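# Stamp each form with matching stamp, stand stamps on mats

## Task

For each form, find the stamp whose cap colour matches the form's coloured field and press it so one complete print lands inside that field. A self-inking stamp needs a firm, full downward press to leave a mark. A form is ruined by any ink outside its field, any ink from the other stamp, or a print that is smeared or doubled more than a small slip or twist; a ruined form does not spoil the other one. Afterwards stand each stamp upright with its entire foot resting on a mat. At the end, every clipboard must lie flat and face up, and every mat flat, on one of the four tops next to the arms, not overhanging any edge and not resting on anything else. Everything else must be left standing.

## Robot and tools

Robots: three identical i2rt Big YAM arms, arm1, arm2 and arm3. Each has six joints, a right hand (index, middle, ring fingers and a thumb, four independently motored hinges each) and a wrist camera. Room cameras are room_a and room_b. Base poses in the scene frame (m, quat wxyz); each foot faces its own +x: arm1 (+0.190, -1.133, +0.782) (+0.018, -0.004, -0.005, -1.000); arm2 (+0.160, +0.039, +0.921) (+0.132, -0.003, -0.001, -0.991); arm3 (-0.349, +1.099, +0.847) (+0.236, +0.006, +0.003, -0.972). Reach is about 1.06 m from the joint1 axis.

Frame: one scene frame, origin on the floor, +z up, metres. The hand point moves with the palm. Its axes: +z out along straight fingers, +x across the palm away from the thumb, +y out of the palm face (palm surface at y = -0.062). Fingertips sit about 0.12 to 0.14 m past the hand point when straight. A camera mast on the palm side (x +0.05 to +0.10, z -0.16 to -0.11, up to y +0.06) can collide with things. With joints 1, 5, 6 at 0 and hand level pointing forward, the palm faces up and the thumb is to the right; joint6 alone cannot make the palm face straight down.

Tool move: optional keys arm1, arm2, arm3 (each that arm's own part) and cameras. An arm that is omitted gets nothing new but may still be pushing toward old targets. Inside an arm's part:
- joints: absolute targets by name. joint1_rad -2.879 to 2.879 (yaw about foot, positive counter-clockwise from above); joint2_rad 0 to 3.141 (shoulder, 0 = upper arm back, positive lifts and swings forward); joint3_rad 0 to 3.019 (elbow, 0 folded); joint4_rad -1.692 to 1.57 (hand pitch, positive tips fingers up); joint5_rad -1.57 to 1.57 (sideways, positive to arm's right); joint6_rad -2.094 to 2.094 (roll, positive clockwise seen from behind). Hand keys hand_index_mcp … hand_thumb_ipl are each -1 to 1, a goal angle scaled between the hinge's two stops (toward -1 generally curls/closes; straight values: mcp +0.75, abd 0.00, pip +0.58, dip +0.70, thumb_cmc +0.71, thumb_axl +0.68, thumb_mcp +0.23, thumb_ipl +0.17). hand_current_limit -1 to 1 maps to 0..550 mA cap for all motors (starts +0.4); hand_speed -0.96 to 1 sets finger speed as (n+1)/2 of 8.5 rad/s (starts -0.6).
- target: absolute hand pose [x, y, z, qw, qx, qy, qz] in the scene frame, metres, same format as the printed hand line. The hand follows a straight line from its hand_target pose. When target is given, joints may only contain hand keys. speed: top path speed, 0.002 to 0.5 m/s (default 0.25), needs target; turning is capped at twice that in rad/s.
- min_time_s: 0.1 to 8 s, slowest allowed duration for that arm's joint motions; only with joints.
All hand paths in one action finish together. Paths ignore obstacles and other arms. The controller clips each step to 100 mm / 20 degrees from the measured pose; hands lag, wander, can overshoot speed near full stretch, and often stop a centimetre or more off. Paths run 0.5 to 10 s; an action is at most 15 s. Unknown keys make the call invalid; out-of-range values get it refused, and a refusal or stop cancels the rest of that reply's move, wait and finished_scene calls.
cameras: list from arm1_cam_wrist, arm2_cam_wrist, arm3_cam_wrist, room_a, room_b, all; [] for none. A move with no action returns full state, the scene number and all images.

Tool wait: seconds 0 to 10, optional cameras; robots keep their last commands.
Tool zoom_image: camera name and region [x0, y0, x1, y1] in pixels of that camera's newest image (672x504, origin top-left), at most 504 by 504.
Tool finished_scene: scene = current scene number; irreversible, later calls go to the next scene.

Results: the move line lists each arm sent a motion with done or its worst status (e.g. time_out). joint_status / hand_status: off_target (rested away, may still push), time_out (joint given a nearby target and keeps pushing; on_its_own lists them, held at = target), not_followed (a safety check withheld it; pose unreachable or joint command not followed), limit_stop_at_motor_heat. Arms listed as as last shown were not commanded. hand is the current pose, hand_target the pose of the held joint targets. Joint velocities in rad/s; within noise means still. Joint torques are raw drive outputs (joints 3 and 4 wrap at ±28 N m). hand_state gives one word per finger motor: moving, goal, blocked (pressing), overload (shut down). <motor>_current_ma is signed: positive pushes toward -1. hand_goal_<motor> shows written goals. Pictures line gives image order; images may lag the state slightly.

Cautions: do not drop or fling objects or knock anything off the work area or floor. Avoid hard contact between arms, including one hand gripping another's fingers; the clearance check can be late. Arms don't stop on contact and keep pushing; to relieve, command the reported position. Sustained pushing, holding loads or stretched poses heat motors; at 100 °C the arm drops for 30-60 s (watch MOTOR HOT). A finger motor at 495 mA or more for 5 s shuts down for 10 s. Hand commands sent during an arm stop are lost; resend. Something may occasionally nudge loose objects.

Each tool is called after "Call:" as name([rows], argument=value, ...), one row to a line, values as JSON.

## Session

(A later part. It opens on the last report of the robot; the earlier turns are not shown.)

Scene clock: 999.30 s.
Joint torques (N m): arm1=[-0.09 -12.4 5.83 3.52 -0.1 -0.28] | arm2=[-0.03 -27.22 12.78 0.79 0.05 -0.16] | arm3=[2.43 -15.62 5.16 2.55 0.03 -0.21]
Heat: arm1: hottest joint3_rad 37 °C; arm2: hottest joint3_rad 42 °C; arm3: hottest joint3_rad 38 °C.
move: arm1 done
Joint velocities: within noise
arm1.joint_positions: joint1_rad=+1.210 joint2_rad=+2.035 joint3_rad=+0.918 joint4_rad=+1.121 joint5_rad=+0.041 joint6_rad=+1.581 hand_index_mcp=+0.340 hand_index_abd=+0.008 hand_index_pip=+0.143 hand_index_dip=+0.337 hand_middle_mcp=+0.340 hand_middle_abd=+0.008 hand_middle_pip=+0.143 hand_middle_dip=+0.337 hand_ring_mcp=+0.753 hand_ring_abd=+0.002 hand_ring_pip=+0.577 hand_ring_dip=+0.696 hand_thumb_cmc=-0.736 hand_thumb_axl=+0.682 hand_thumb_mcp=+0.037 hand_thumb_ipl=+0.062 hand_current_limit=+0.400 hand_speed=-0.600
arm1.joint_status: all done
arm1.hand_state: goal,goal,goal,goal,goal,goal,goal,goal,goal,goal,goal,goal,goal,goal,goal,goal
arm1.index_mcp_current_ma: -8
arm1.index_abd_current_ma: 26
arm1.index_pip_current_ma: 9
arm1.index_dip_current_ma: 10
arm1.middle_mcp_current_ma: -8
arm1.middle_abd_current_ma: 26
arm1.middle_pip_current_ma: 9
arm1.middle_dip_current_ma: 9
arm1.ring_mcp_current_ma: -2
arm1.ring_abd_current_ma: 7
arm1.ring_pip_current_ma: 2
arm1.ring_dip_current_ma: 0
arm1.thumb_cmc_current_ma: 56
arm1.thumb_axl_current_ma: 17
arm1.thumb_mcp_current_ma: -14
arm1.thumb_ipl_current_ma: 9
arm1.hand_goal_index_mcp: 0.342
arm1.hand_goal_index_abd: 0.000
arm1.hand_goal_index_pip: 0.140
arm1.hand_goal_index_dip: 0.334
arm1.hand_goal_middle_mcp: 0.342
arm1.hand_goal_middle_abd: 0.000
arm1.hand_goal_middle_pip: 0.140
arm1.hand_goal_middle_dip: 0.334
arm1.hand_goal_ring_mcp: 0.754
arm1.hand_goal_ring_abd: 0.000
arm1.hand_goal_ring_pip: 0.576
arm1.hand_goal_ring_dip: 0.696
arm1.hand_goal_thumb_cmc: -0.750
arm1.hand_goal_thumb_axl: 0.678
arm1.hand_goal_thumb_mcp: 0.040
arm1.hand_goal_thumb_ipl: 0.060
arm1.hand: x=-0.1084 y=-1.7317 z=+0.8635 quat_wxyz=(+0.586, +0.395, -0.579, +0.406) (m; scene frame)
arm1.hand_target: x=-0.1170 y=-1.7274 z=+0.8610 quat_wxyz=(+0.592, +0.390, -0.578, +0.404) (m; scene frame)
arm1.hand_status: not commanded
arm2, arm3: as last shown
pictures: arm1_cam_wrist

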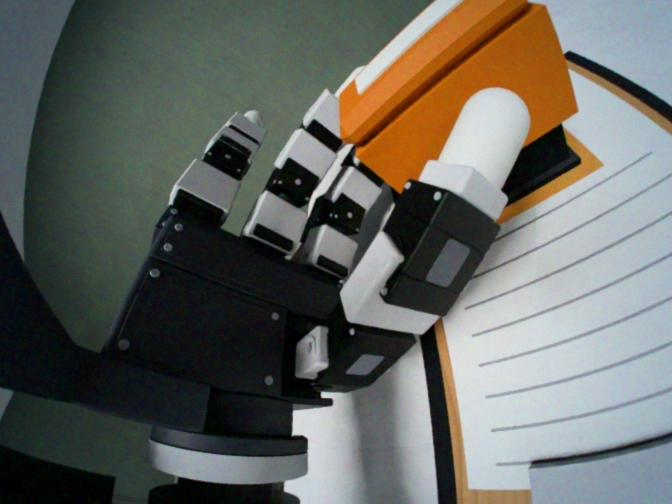

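Call:
move(arm1={"target":[-0.1170,-1.7274,1.16,0.5919,0.3903,-0.5785,0.4037],"speed":0.12}, arm3={"target":[0.0500,0.6534,0.870,0.2730,0.6476,-0.2682,0.6590],"speed":0.06}, cameras=["arm1_cam_wrist","arm3_cam_wrist"])

Call:
zoom_image(camera="arm1_cam_wrist", region=[440, 200, 672, 400])

Scene clock: 1025.43 s.
Joint torques (N m): arm1=[-0.15 -11.58 14.64 2.45 -0.15 -0.29] | arm2=[-0.09 -27.22 12.79 0.77 0.05 -0.16] | arm3=[2.9 -15.79 5.05 2.56 0.03 -0.22]
Heat: arm1: hottest joint3_rad 37 °C; arm2: hottest joint3_rad 42 °C; arm3: hottest joint3_rad 37 °C.
move: arm1 off_target; arm3 off_target
Joint velocities: within noise
arm1.joint_positions: joint1_rad=+1.209 joint2_rad=+1.502 joint3_rad=+1.105 joint4_rad=+0.351 joint5_rad=+0.041 joint6_rad=+1.581 hand_index_mcp=+0.340 hand_index_abd=+0.008 hand_index_pip=+0.143 hand_index_dip=+0.337 hand_middle_mcp=+0.340 hand_middle_abd=+0.008 hand_middle_pip=+0.143 hand_middle_dip=+0.337 hand_ring_mcp=+0.753 hand_ring_abd=+0.002 hand_ring_pip=+0.577 hand_ring_dip=+0.696 hand_thumb_cmc=-0.736 hand_thumb_axl=+0.682 hand_thumb_mcp=+0.037 hand_thumb_ipl=+0.062 hand_current_limit=+0.400 hand_speed=-0.600
arm1.joint_status: not commanded
arm1.hand_state: goal,goal,goal,goal,goal,goal,goal,goal,goal,goal,goal,goal,goal,goal,goal,goal
arm1.index_mcp_current_ma: -8
arm1.index_abd_current_ma: 26
arm1.index_pip_current_ma: 9
arm1.index_dip_current_ma: 10
arm1.middle_mcp_current_ma: -8
arm1.middle_abd_current_ma: 26
arm1.middle_pip_current_ma: 9
arm1.middle_dip_current_ma: 9
arm1.ring_mcp_current_ma: -2
arm1.ring_abd_current_ma: 7
arm1.ring_pip_current_ma: 2
arm1.ring_dip_current_ma: 0
arm1.thumb_cmc_current_ma: 56
arm1.thumb_axl_current_ma: 17
arm1.thumb_mcp_current_ma: -14
arm1.thumb_ipl_current_ma: 9
arm1.hand_goal_index_mcp: 0.342
arm1.hand_goal_index_abd: 0.000
arm1.hand_goal_index_pip: 0.140
arm1.hand_goal_index_dip: 0.334
arm1.hand_goal_middle_mcp: 0.342
arm1.hand_goal_middle_abd: 0.000
arm1.hand_goal_middle_pip: 0.140
arm1.hand_goal_middle_dip: 0.334
arm1.hand_goal_ring_mcp: 0.754
arm1.hand_goal_ring_abd: 0.000
arm1.hand_goal_ring_pip: 0.576
arm1.hand_goal_ring_dip: 0.696
arm1.hand_goal_thumb_cmc: -0.750
arm1.hand_goal_thumb_axl: 0.678
arm1.hand_goal_thumb_mcp: 0.040
arm1.hand_goal_thumb_ipl: 0.060
arm1.hand: x=-0.1050 y=-1.7237 z=+1.1207 quat_wxyz=(+0.572, +0.406, -0.593, +0.395) (m; scene frame)
arm1.hand_target: x=-0.1159 y=-1.7251 z=+1.1598 quat_wxyz=(+0.592, +0.390, -0.578, +0.403) (m; scene frame)
arm1.hand_status: off_target (0.041 m and 3.5 deg from the pose sent, 0.297 m and 0.9 deg at the start)
arm2: as last shown
arm3.joint_positions: joint1_rad=+1.993 joint2_rad=+2.119 joint3_rad=+0.724 joint4_rad=+1.375 joint5_rad=+0.122 joint6_rad=+1.549 hand_index_mcp=+0.440 hand_index_abd=+0.002 hand_index_pip=+0.405 hand_index_dip=+0.337 hand_middle_mcp=+0.440 hand_middle_abd=+0.002 hand_middle_pip=+0.405 hand_middle_dip=+0.337 hand_ring_mcp=+0.755 hand_ring_abd=+0.002 hand_ring_pip=+0.577 hand_ring_dip=+0.696 hand_thumb_cmc=-0.683 hand_thumb_axl=+0.677 hand_thumb_mcp=+0.504 hand_thumb_ipl=-0.479 hand_current_limit=+0.400 hand_speed=-0.600
arm3.joint_status: not commanded
arm3.hand_state: goal,goal,goal,goal,goal,goal,goal,goal,goal,goal,goal,goal,goal,goal,goal,goal
arm3.index_mcp_current_ma: 1
arm3.index_abd_current_ma: 0
arm3.index_pip_current_ma: 1
arm3.index_dip_current_ma: 1
arm3.middle_mcp_current_ma: 1
arm3.middle_abd_current_ma: 0
arm3.middle_pip_current_ma: 1
arm3.middle_dip_current_ma: 1
arm3.ring_mcp_current_ma: 0
arm3.ring_abd_current_ma: 0
arm3.ring_pip_current_ma: 0
arm3.ring_dip_current_ma: 0
arm3.thumb_cmc_current_ma: 16
arm3.thumb_axl_current_ma: 0
arm3.thumb_mcp_current_ma: -1
arm3.thumb_ipl_current_ma: 1
arm3.hand_goal_index_mcp: 0.438
arm3.hand_goal_index_abd: 0.000
arm3.hand_goal_index_pip: 0.402
arm3.hand_goal_index_dip: 0.334
arm3.hand_goal_middle_mcp: 0.438
arm3.hand_goal_middle_abd: 0.000
arm3.hand_goal_middle_pip: 0.402
arm3.hand_goal_middle_dip: 0.334
arm3.hand_goal_ring_mcp: 0.754
arm3.hand_goal_ring_abd: 0.000
arm3.hand_goal_ring_pip: 0.576
arm3.hand_goal_ring_dip: 0.696
arm3.hand_goal_thumb_cmc: -0.700
arm3.hand_goal_thumb_axl: 0.678
arm3.hand_goal_thumb_mcp: 0.506
arm3.hand_goal_thumb_ipl: -0.480
arm3.hand: x=+0.0382 y=+0.6548 z=+0.8643 quat_wxyz=(+0.274, +0.660, -0.272, +0.645) (m; scene frame)
arm3.hand_target: x=+0.0497 y=+0.6538 z=+0.8700 quat_wxyz=(+0.273, +0.648, -0.268, +0.659) (m; scene frame)
arm3.hand_status: off_target (0.013 m and 2.2 deg from the pose sent, 0.031 m and 2.0 deg at the start)
pictures: arm1_cam_wrist, arm3_cam_wrist

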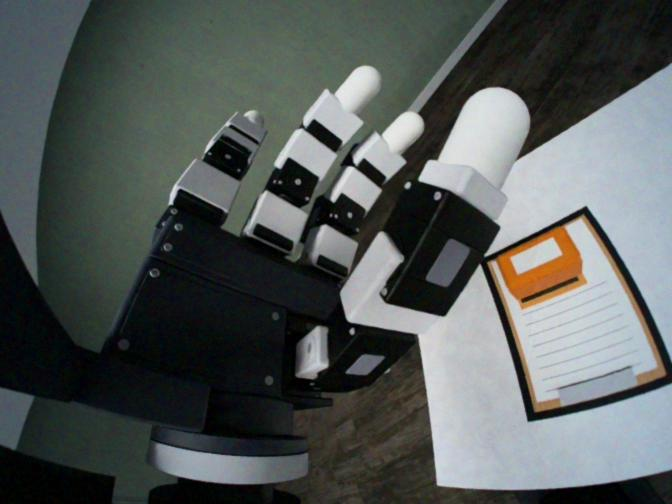

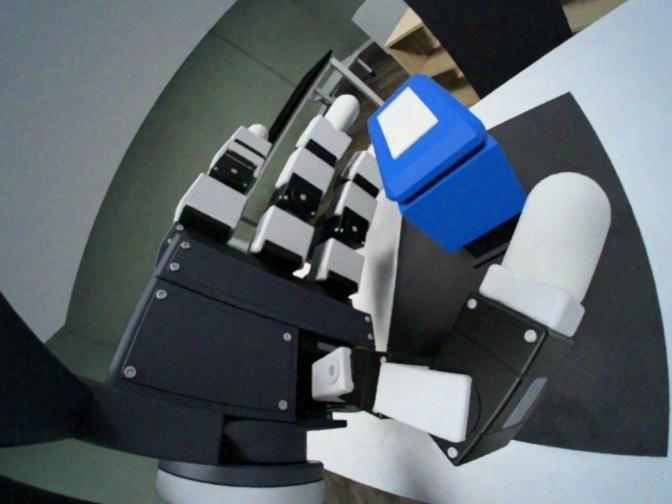

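Scaled by 2.172 from the camera's 672x504 image, which has a finer 960x720 frame.

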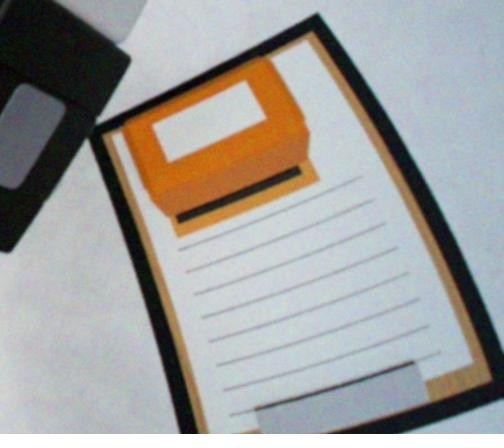

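Call:
zoom_image(camera="arm3_cam_wrist", region=[360, 60, 620, 300])

Scaled by 1.938 from the camera's 672x504 image, which has a finer 960x720 frame.

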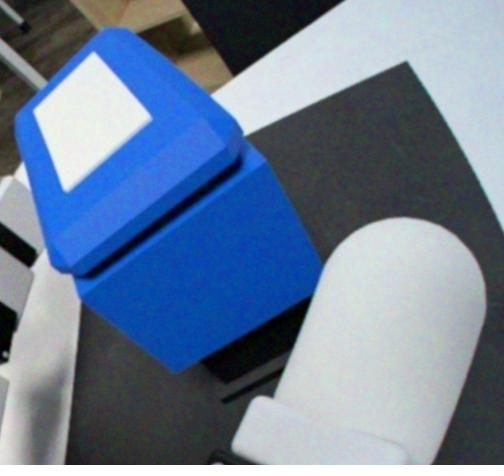

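Call:
move(arm3={"target":[0.0590,0.6515,0.885,0.2730,0.6476,-0.2682,0.6590],"speed":0.06}, arm1={"target":[-0.160,-1.790,1.19,0.2954,0.7043,-0.4045,0.5027],"speed":0.15,"joints":{"hand_index_mcp":0.754,"hand_index_pip":0.577,"hand_index_dip":0.696,"hand_middle_mcp":0.754,"hand_middle_pip":0.577,"hand_middle_dip":0.696,"hand_thumb_cmc":0.714,"hand_thumb_mcp":0.225,"hand_thumb_ipl":0.168}}, cameras=["arm1_cam_wrist","arm3_cam_wrist"])

Scene clock: 1062.43 s.
Joint torques (N m): arm1=[-0.03 -12.92 14.84 1.52 -0.88 -0.28] | arm2=[-0.09 -27.22 12.78 0.79 0.05 -0.16] | arm3=[2.96 -19.49 5.16 1.52 0.04 -0.21]
Heat: arm1: hottest joint3_rad 48 °C; arm2: hottest joint3_rad 42 °C; arm3: hottest joint3_rad 37 °C.
move: arm1 off_target; arm3 off_target
Joint velocities: within noise
arm1.joint_positions: joint1_rad=+0.912 joint2_rad=+1.752 joint3_rad=+1.805 joint4_rad=-0.793 joint5_rad=-1.045 joint6_rad=+0.952 hand_index_mcp=+0.752 hand_index_abd=+0.008 hand_index_pip=+0.575 hand_index_dip=+0.693 hand_middle_mcp=+0.752 hand_middle_abd=+0.008 hand_middle_pip=+0.575 hand_middle_dip=+0.693 hand_ring_mcp=+0.753 hand_ring_abd=+0.002 hand_ring_pip=+0.577 hand_ring_dip=+0.696 hand_thumb_cmc=+0.711 hand_thumb_axl=+0.680 hand_thumb_mcp=+0.223 hand_thumb_ipl=+0.166 hand_current_limit=+0.400 hand_speed=-0.600
arm1.joint_status: all done
arm1.hand_state: goal,goal,goal,goal,goal,goal,goal,goal,goal,goal,goal,goal,goal,goal,goal,goal
arm1.index_mcp_current_ma: -9
arm1.index_abd_current_ma: 26
arm1.index_pip_current_ma: -9
arm1.index_dip_current_ma: -10
arm1.middle_mcp_current_ma: -8
arm1.middle_abd_current_ma: 26
arm1.middle_pip_current_ma: -10
arm1.middle_dip_current_ma: -9
arm1.ring_mcp_current_ma: -2
arm1.ring_abd_current_ma: 7
arm1.ring_pip_current_ma: 2
arm1.ring_dip_current_ma: 0
arm1.thumb_cmc_current_ma: -11
arm1.thumb_axl_current_ma: 8
arm1.thumb_mcp_current_ma: -14
arm1.thumb_ipl_current_ma: -11
arm1.hand_goal_index_mcp: 0.754
arm1.hand_goal_index_abd: 0.000
arm1.hand_goal_index_pip: 0.578
arm1.hand_goal_index_dip: 0.696
arm1.hand_goal_middle_mcp: 0.754
arm1.hand_goal_middle_abd: 0.000
arm1.hand_goal_middle_pip: 0.578
arm1.hand_goal_middle_dip: 0.696
arm1.hand_goal_ring_mcp: 0.754
arm1.hand_goal_ring_abd: 0.000
arm1.hand_goal_ring_pip: 0.576
arm1.hand_goal_ring_dip: 0.696
arm1.hand_goal_thumb_cmc: 0.714
arm1.hand_goal_thumb_axl: 0.678
arm1.hand_goal_thumb_mcp: 0.226
arm1.hand_goal_thumb_ipl: 0.168
arm1.hand: x=-0.1446 y=-1.7855 z=+1.1684 quat_wxyz=(+0.275, +0.703, -0.416, +0.507) (m; scene frame)
arm1.hand_target: x=-0.1592 y=-1.7886 z=+1.1897 quat_wxyz=(+0.296, +0.704, -0.405, +0.503) (m; scene frame)
arm1.hand_status: off_target (0.027 m and 2.7 deg from the pose sent, 0.111 m and 53.3 deg at the start)
arm2: as last shown
arm3.joint_positions: joint1_rad=+2.003 joint2_rad=+2.116 joint3_rad=+0.737 joint4_rad=+1.352 joint5_rad=+0.132 joint6_rad=+1.549 hand_index_mcp=+0.440 hand_index_abd=+0.002 hand_index_pip=+0.405 hand_index_dip=+0.337 hand_middle_mcp=+0.440 hand_middle_abd=+0.002 hand_middle_pip=+0.405 hand_middle_dip=+0.337 hand_ring_mcp=+0.755 hand_ring_abd=+0.002 hand_ring_pip=+0.577 hand_ring_dip=+0.696 hand_thumb_cmc=-0.683 hand_thumb_axl=+0.677 hand_thumb_mcp=+0.504 hand_thumb_ipl=-0.479 hand_current_limit=+0.400 hand_speed=-0.600
arm3.joint_status: not commanded
arm3.hand_state: goal,goal,goal,goal,goal,goal,goal,goal,goal,goal,goal,goal,goal,goal,goal,goal
arm3.index_mcp_current_ma: 1
arm3.index_abd_current_ma: 0
arm3.index_pip_current_ma: 1
arm3.index_dip_current_ma: 1
arm3.middle_mcp_current_ma: 1
arm3.middle_abd_current_ma: 0
arm3.middle_pip_current_ma: 1
arm3.middle_dip_current_ma: 1
arm3.ring_mcp_current_ma: 0
arm3.ring_abd_current_ma: 0
arm3.ring_pip_current_ma: 0
arm3.ring_dip_current_ma: 0
arm3.thumb_cmc_current_ma: 16
arm3.thumb_axl_current_ma: 0
arm3.thumb_mcp_current_ma: -1
arm3.thumb_ipl_current_ma: 1
arm3.hand_goal_index_mcp: 0.438
arm3.hand_goal_index_abd: 0.000
arm3.hand_goal_index_pip: 0.402
arm3.hand_goal_index_dip: 0.334
arm3.hand_goal_middle_mcp: 0.438
arm3.hand_goal_middle_abd: 0.000
arm3.hand_goal_middle_pip: 0.402
arm3.hand_goal_middle_dip: 0.334
arm3.hand_goal_ring_mcp: 0.754
arm3.hand_goal_ring_abd: 0.000
arm3.hand_goal_ring_pip: 0.576
arm3.hand_goal_ring_dip: 0.696
arm3.hand_goal_thumb_cmc: -0.700
arm3.hand_goal_thumb_axl: 0.678
arm3.hand_goal_thumb_mcp: 0.506
arm3.hand_goal_thumb_ipl: -0.480
arm3.hand: x=+0.0444 y=+0.6550 z=+0.8644 quat_wxyz=(+0.274, +0.662, -0.273, +0.642) (m; scene frame)
arm3.hand_target: x=+0.0585 y=+0.6520 z=+0.8852 quat_wxyz=(+0.273, +0.647, -0.268, +0.659) (m; scene frame)
arm3.hand_status: off_target (0.025 m and 2.6 deg from the pose sent, 0.029 m and 2.2 deg at the start)
pictures: arm1_cam_wrist, arm3_cam_wrist

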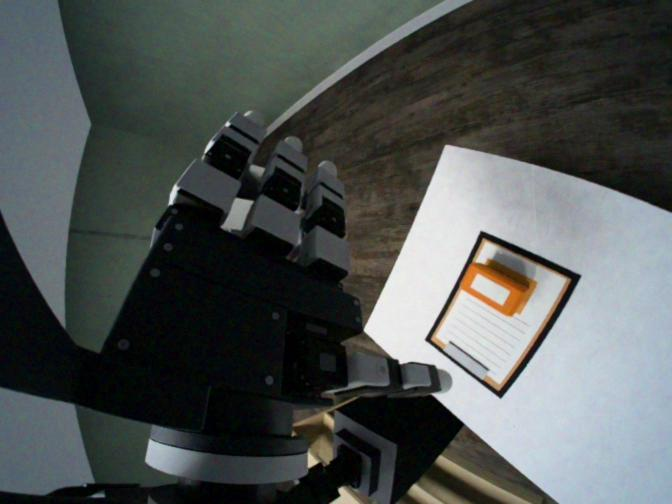

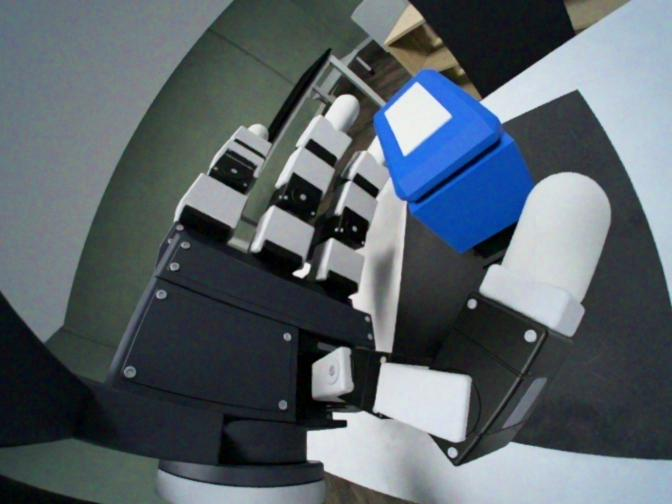

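Call:
move(arm3={"target":[0.0620,0.6515,0.848,0.2730,0.6476,-0.2682,0.6590],"speed":0.06}, arm1={"target":[-0.1771,-1.787,1.13,0.0,0.9763,-0.2164,0.0],"speed":0.2}, cameras=["arm1_cam_wrist","arm3_cam_wrist"])

Call:
zoom_image(camera="arm3_cam_wrist", region=[360, 40, 620, 300])

Scene clock: 1073.53 s.
Joint torques (N m): arm1=[1.9 -15.21 9.65 0.83 0.12 -0.23] | arm2=[-0.03 -27.16 12.78 0.8 0.05 -0.16] | arm3=[2.96 -16.44 4.75 2.58 0.03 -0.21]
Heat: arm1: hottest joint3_rad 48 °C; arm2: hottest joint3_rad 42 °C; arm3: hottest joint3_rad 36 °C.
move: arm1 off_target; arm3 off_target
Joint velocities: within noise
arm1.joint_positions: joint1_rad=+1.033 joint2_rad=+2.025 joint3_rad=+2.365 joint4_rad=-1.675 joint5_rad=+0.001 joint6_rad=-0.041 hand_index_mcp=+0.752 hand_index_abd=+0.003 hand_index_pip=+0.575 hand_index_dip=+0.693 hand_middle_mcp=+0.752 hand_middle_abd=+0.003 hand_middle_pip=+0.575 hand_middle_dip=+0.693 hand_ring_mcp=+0.753 hand_ring_abd=+0.002 hand_ring_pip=+0.577 hand_ring_dip=+0.696 hand_thumb_cmc=+0.713 hand_thumb_axl=+0.680 hand_thumb_mcp=+0.223 hand_thumb_ipl=+0.166 hand_current_limit=+0.400 hand_speed=-0.600
arm1.joint_status: not commanded
arm1.hand_state: goal,goal,goal,goal,goal,goal,goal,goal,goal,goal,goal,goal,goal,goal,goal,goal
arm1.index_mcp_current_ma: -7
arm1.index_abd_current_ma: 8
arm1.index_pip_current_ma: -9
arm1.index_dip_current_ma: -10
arm1.middle_mcp_current_ma: -7
arm1.middle_abd_current_ma: 8
arm1.middle_pip_current_ma: -9
arm1.middle_dip_current_ma: -9
arm1.ring_mcp_current_ma: -2
arm1.ring_abd_current_ma: 7
arm1.ring_pip_current_ma: 2
arm1.ring_dip_current_ma: 0
arm1.thumb_cmc_current_ma: -3
arm1.thumb_axl_current_ma: 8
arm1.thumb_mcp_current_ma: -14
arm1.thumb_ipl_current_ma: -11
arm1.hand_goal_index_mcp: 0.754
arm1.hand_goal_index_abd: 0.000
arm1.hand_goal_index_pip: 0.578
arm1.hand_goal_index_dip: 0.696
arm1.hand_goal_middle_mcp: 0.754
arm1.hand_goal_middle_abd: 0.000
arm1.hand_goal_middle_pip: 0.578
arm1.hand_goal_middle_dip: 0.696
arm1.hand_goal_ring_mcp: 0.754
arm1.hand_goal_ring_abd: 0.000
arm1.hand_goal_ring_pip: 0.576
arm1.hand_goal_ring_dip: 0.696
arm1.hand_goal_thumb_cmc: 0.714
arm1.hand_goal_thumb_axl: 0.678
arm1.hand_goal_thumb_mcp: 0.226
arm1.hand_goal_thumb_ipl: 0.168
arm1.hand: x=-0.1848 y=-1.7776 z=+1.1392 quat_wxyz=(+0.119, +0.966, -0.226, -0.035) (m; scene frame)
arm1.hand_target: x=-0.1768 y=-1.7863 z=+1.1295 quat_wxyz=(+0.111, +0.970, -0.212, -0.034) (m; scene frame)
arm1.hand_status: off_target (0.015 m and 14.3 deg from the pose sent, 0.050 m and 78.2 deg at the start; a joint's target at an end of its range on 82 of 129 steps)
arm2: as last shown
arm3.joint_positions: joint1_rad=+2.006 joint2_rad=+2.194 joint3_rad=+0.775 joint4_rad=+1.401 joint5_rad=+0.135 joint6_rad=+1.549 hand_index_mcp=+0.440 hand_index_abd=+0.002 hand_index_pip=+0.405 hand_index_dip=+0.337 hand_middle_mcp=+0.440 hand_middle_abd=+0.002 hand_middle_pip=+0.405 hand_middle_dip=+0.337 hand_ring_mcp=+0.755 hand_ring_abd=+0.002 hand_ring_pip=+0.577 hand_ring_dip=+0.696 hand_thumb_cmc=-0.683 hand_thumb_axl=+0.677 hand_thumb_mcp=+0.504 hand_thumb_ipl=-0.479 hand_current_limit=+0.400 hand_speed=-0.600
arm3.joint_status: not commanded
arm3.hand_state: goal,goal,goal,goal,goal,goal,goal,goal,goal,goal,goal,goal,goal,goal,goal,goal
arm3.index_mcp_current_ma: 1
arm3.index_abd_current_ma: 0
arm3.index_pip_current_ma: 1
arm3.index_dip_current_ma: 1
arm3.middle_mcp_current_ma: 1
arm3.middle_abd_current_ma: 0
arm3.middle_pip_current_ma: 1
arm3.middle_dip_current_ma: 1
arm3.ring_mcp_current_ma: 0
arm3.ring_abd_current_ma: 0
arm3.ring_pip_current_ma: 0
arm3.ring_dip_current_ma: 0
arm3.thumb_cmc_current_ma: 16
arm3.thumb_axl_current_ma: 0
arm3.thumb_mcp_current_ma: -1
arm3.thumb_ipl_current_ma: 1
arm3.hand_goal_index_mcp: 0.438
arm3.hand_goal_index_abd: 0.000
arm3.hand_goal_index_pip: 0.402
arm3.hand_goal_index_dip: 0.334
arm3.hand_goal_middle_mcp: 0.438
arm3.hand_goal_middle_abd: 0.000
arm3.hand_goal_middle_pip: 0.402
arm3.hand_goal_middle_dip: 0.334
arm3.hand_goal_ring_mcp: 0.754
arm3.hand_goal_ring_abd: 0.000
arm3.hand_goal_ring_pip: 0.576
arm3.hand_goal_ring_dip: 0.696
arm3.hand_goal_thumb_cmc: -0.700
arm3.hand_goal_thumb_axl: 0.678
arm3.hand_goal_thumb_mcp: 0.506
arm3.hand_goal_thumb_ipl: -0.480
arm3.hand: x=+0.0509 y=+0.6519 z=+0.8434 quat_wxyz=(+0.275, +0.659, -0.272, +0.645) (m; scene frame)
arm3.hand_target: x=+0.0618 y=+0.6517 z=+0.8481 quat_wxyz=(+0.273, +0.648, -0.268, +0.659) (m; scene frame)
arm3.hand_status: off_target (0.012 m and 2.1 deg from the pose sent, 0.024 m and 2.6 deg at the start)
pictures: arm1_cam_wrist, arm3_cam_wrist

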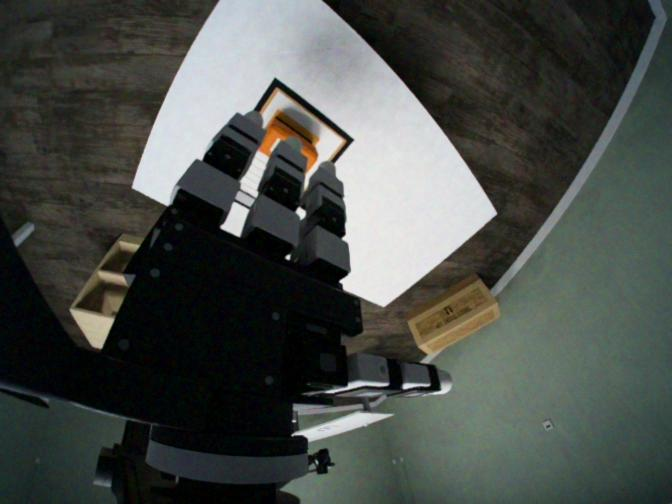

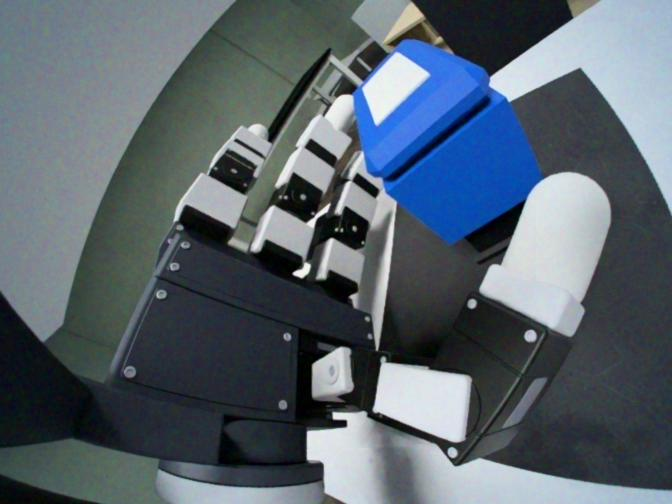

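Scaled by 1.938 from the camera's 672x504 image, which has a finer 960x720 frame.

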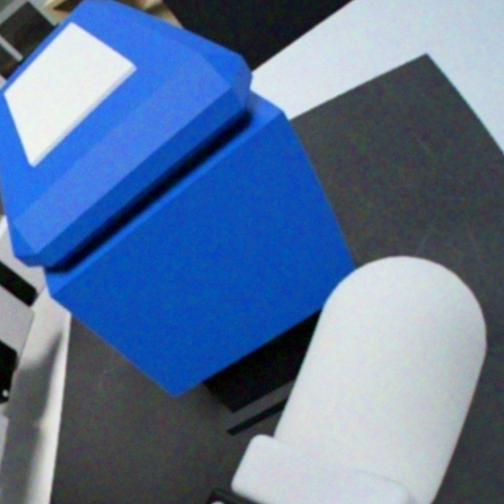

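Call:
move(arm3={"target":[0.0680,0.6500,0.842,0.2730,0.6476,-0.2682,0.6590],"speed":0.04}, arm1={"target":[-0.1771,-1.787,1.035,0.0,0.9763,-0.2164,0.0],"speed":0.1}, cameras=["arm1_cam_wrist","arm3_cam_wrist"])

Call:
zoom_image(camera="arm1_cam_wrist", region=[200, 60, 400, 240])

Scene clock: 1104.00 s.
Joint torques (N m): arm1=[1.96 -16.38 8.8 0.47 -0.03 -0.15] | arm2=[-0.03 -27.16 12.78 0.79 0.05 -0.16] | arm3=[2.84 -16.67 4.72 2.56 0.03 -0.22]
Heat: arm1: hottest joint3_rad 43 °C; arm2: hottest joint3_rad 42 °C; arm3: hottest joint3_rad 36 °C.
move: arm1 off_target; arm3 off_target
Joint velocities: within noise
arm1.joint_positions: joint1_rad=+1.033 joint2_rad=+2.100 joint3_rad=+2.285 joint4_rad=-1.675 joint5_rad=+0.001 joint6_rad=-0.042 hand_index_mcp=+0.752 hand_index_abd=+0.003 hand_index_pip=+0.575 hand_index_dip=+0.693 hand_middle_mcp=+0.752 hand_middle_abd=+0.003 hand_middle_pip=+0.575 hand_middle_dip=+0.693 hand_ring_mcp=+0.753 hand_ring_abd=+0.002 hand_ring_pip=+0.577 hand_ring_dip=+0.696 hand_thumb_cmc=+0.713 hand_thumb_axl=+0.680 hand_thumb_mcp=+0.223 hand_thumb_ipl=+0.166 hand_current_limit=+0.400 hand_speed=-0.600
arm1.joint_status: not commanded
arm1.hand_state: goal,goal,goal,goal,goal,goal,goal,goal,goal,goal,goal,goal,goal,goal,goal,goal
arm1.index_mcp_current_ma: -7
arm1.index_abd_current_ma: 8
arm1.index_pip_current_ma: -9
arm1.index_dip_current_ma: -10
arm1.middle_mcp_current_ma: -7
arm1.middle_abd_current_ma: 8
arm1.middle_pip_current_ma: -9
arm1.middle_dip_current_ma: -9
arm1.ring_mcp_current_ma: -2
arm1.ring_abd_current_ma: 7
arm1.ring_pip_current_ma: 2
arm1.ring_dip_current_ma: 0
arm1.thumb_cmc_current_ma: -3
arm1.thumb_axl_current_ma: 8
arm1.thumb_mcp_current_ma: -14
arm1.thumb_ipl_current_ma: -11
arm1.hand_goal_index_mcp: 0.754
arm1.hand_goal_index_abd: 0.000
arm1.hand_goal_index_pip: 0.578
arm1.hand_goal_index_dip: 0.696
arm1.hand_goal_middle_mcp: 0.754
arm1.hand_goal_middle_abd: 0.000
arm1.hand_goal_middle_pip: 0.578
arm1.hand_goal_middle_dip: 0.696
arm1.hand_goal_ring_mcp: 0.754
arm1.hand_goal_ring_abd: 0.000
arm1.hand_goal_ring_pip: 0.576
arm1.hand_goal_ring_dip: 0.696
arm1.hand_goal_thumb_cmc: 0.714
arm1.hand_goal_thumb_axl: 0.678
arm1.hand_goal_thumb_mcp: 0.226
arm1.hand_goal_thumb_ipl: 0.168
arm1.hand: x=-0.1865 y=-1.7806 z=+1.0453 quat_wxyz=(+0.045, +0.973, -0.227, -0.014) (m; scene frame)
arm1.hand_target: x=-0.1769 y=-1.7864 z=+1.0346 quat_wxyz=(+0.035, +0.976, -0.215, -0.011) (m; scene frame)
arm1.hand_status: off_target (0.015 m and 5.5 deg from the pose sent, 0.105 m and 14.3 deg at the start; a joint's target at an end of its range on 53 of 54 steps)
arm2: as last shown
arm3.joint_positions: joint1_rad=+2.011 joint2_rad=+2.215 joint3_rad=+0.796 joint4_rad=+1.401 joint5_rad=+0.140 joint6_rad=+1.549 hand_index_mcp=+0.440 hand_index_abd=+0.002 hand_index_pip=+0.405 hand_index_dip=+0.337 hand_middle_mcp=+0.440 hand_middle_abd=+0.002 hand_middle_pip=+0.405 hand_middle_dip=+0.337 hand_ring_mcp=+0.755 hand_ring_abd=+0.002 hand_ring_pip=+0.577 hand_ring_dip=+0.696 hand_thumb_cmc=-0.683 hand_thumb_axl=+0.677 hand_thumb_mcp=+0.504 hand_thumb_ipl=-0.479 hand_current_limit=+0.400 hand_speed=-0.600
arm3.joint_status: not commanded
arm3.hand_state: goal,goal,goal,goal,goal,goal,goal,goal,goal,goal,goal,goal,goal,goal,goal,goal
arm3.index_mcp_current_ma: 1
arm3.index_abd_current_ma: 0
arm3.index_pip_current_ma: 1
arm3.index_dip_current_ma: 1
arm3.middle_mcp_current_ma: 1
arm3.middle_abd_current_ma: 0
arm3.middle_pip_current_ma: 1
arm3.middle_dip_current_ma: 1
arm3.ring_mcp_current_ma: 0
arm3.ring_abd_current_ma: 0
arm3.ring_pip_current_ma: 0
arm3.ring_dip_current_ma: 0
arm3.thumb_cmc_current_ma: 16
arm3.thumb_axl_current_ma: 0
arm3.thumb_mcp_current_ma: -1
arm3.thumb_ipl_current_ma: 1
arm3.hand_goal_index_mcp: 0.438
arm3.hand_goal_index_abd: 0.000
arm3.hand_goal_index_pip: 0.402
arm3.hand_goal_index_dip: 0.334
arm3.hand_goal_middle_mcp: 0.438
arm3.hand_goal_middle_abd: 0.000
arm3.hand_goal_middle_pip: 0.402
arm3.hand_goal_middle_dip: 0.334
arm3.hand_goal_ring_mcp: 0.754
arm3.hand_goal_ring_abd: 0.000
arm3.hand_goal_ring_pip: 0.576
arm3.hand_goal_ring_dip: 0.696
arm3.hand_goal_thumb_cmc: -0.700
arm3.hand_goal_thumb_axl: 0.678
arm3.hand_goal_thumb_mcp: 0.506
arm3.hand_goal_thumb_ipl: -0.480
arm3.hand: x=+0.0569 y=+0.6503 z=+0.8378 quat_wxyz=(+0.275, +0.659, -0.272, +0.645) (m; scene frame)
arm3.hand_target: x=+0.0677 y=+0.6502 z=+0.8421 quat_wxyz=(+0.273, +0.648, -0.268, +0.659) (m; scene frame)
arm3.hand_status: off_target (0.012 m and 2.1 deg from the pose sent, 0.017 m and 2.1 deg at the start)
pictures: arm1_cam_wrist, arm3_cam_wrist

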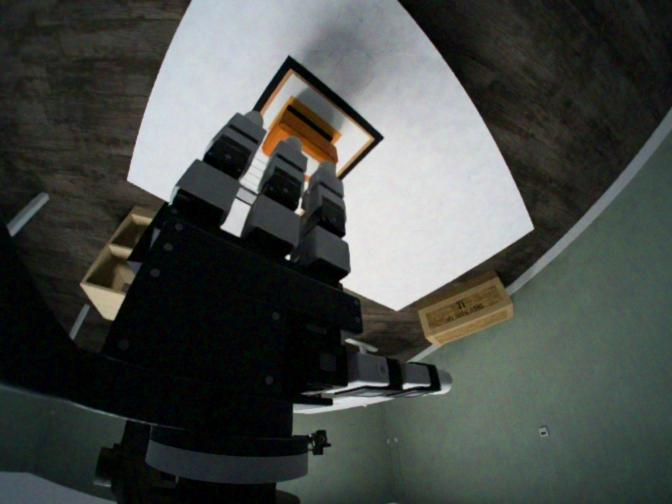

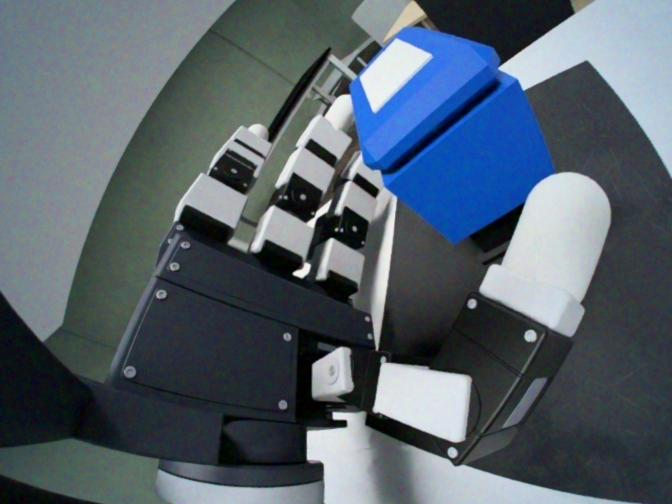

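Scaled by 2.520 from the camera's 672x504 image, which has a finer 960x720 frame.

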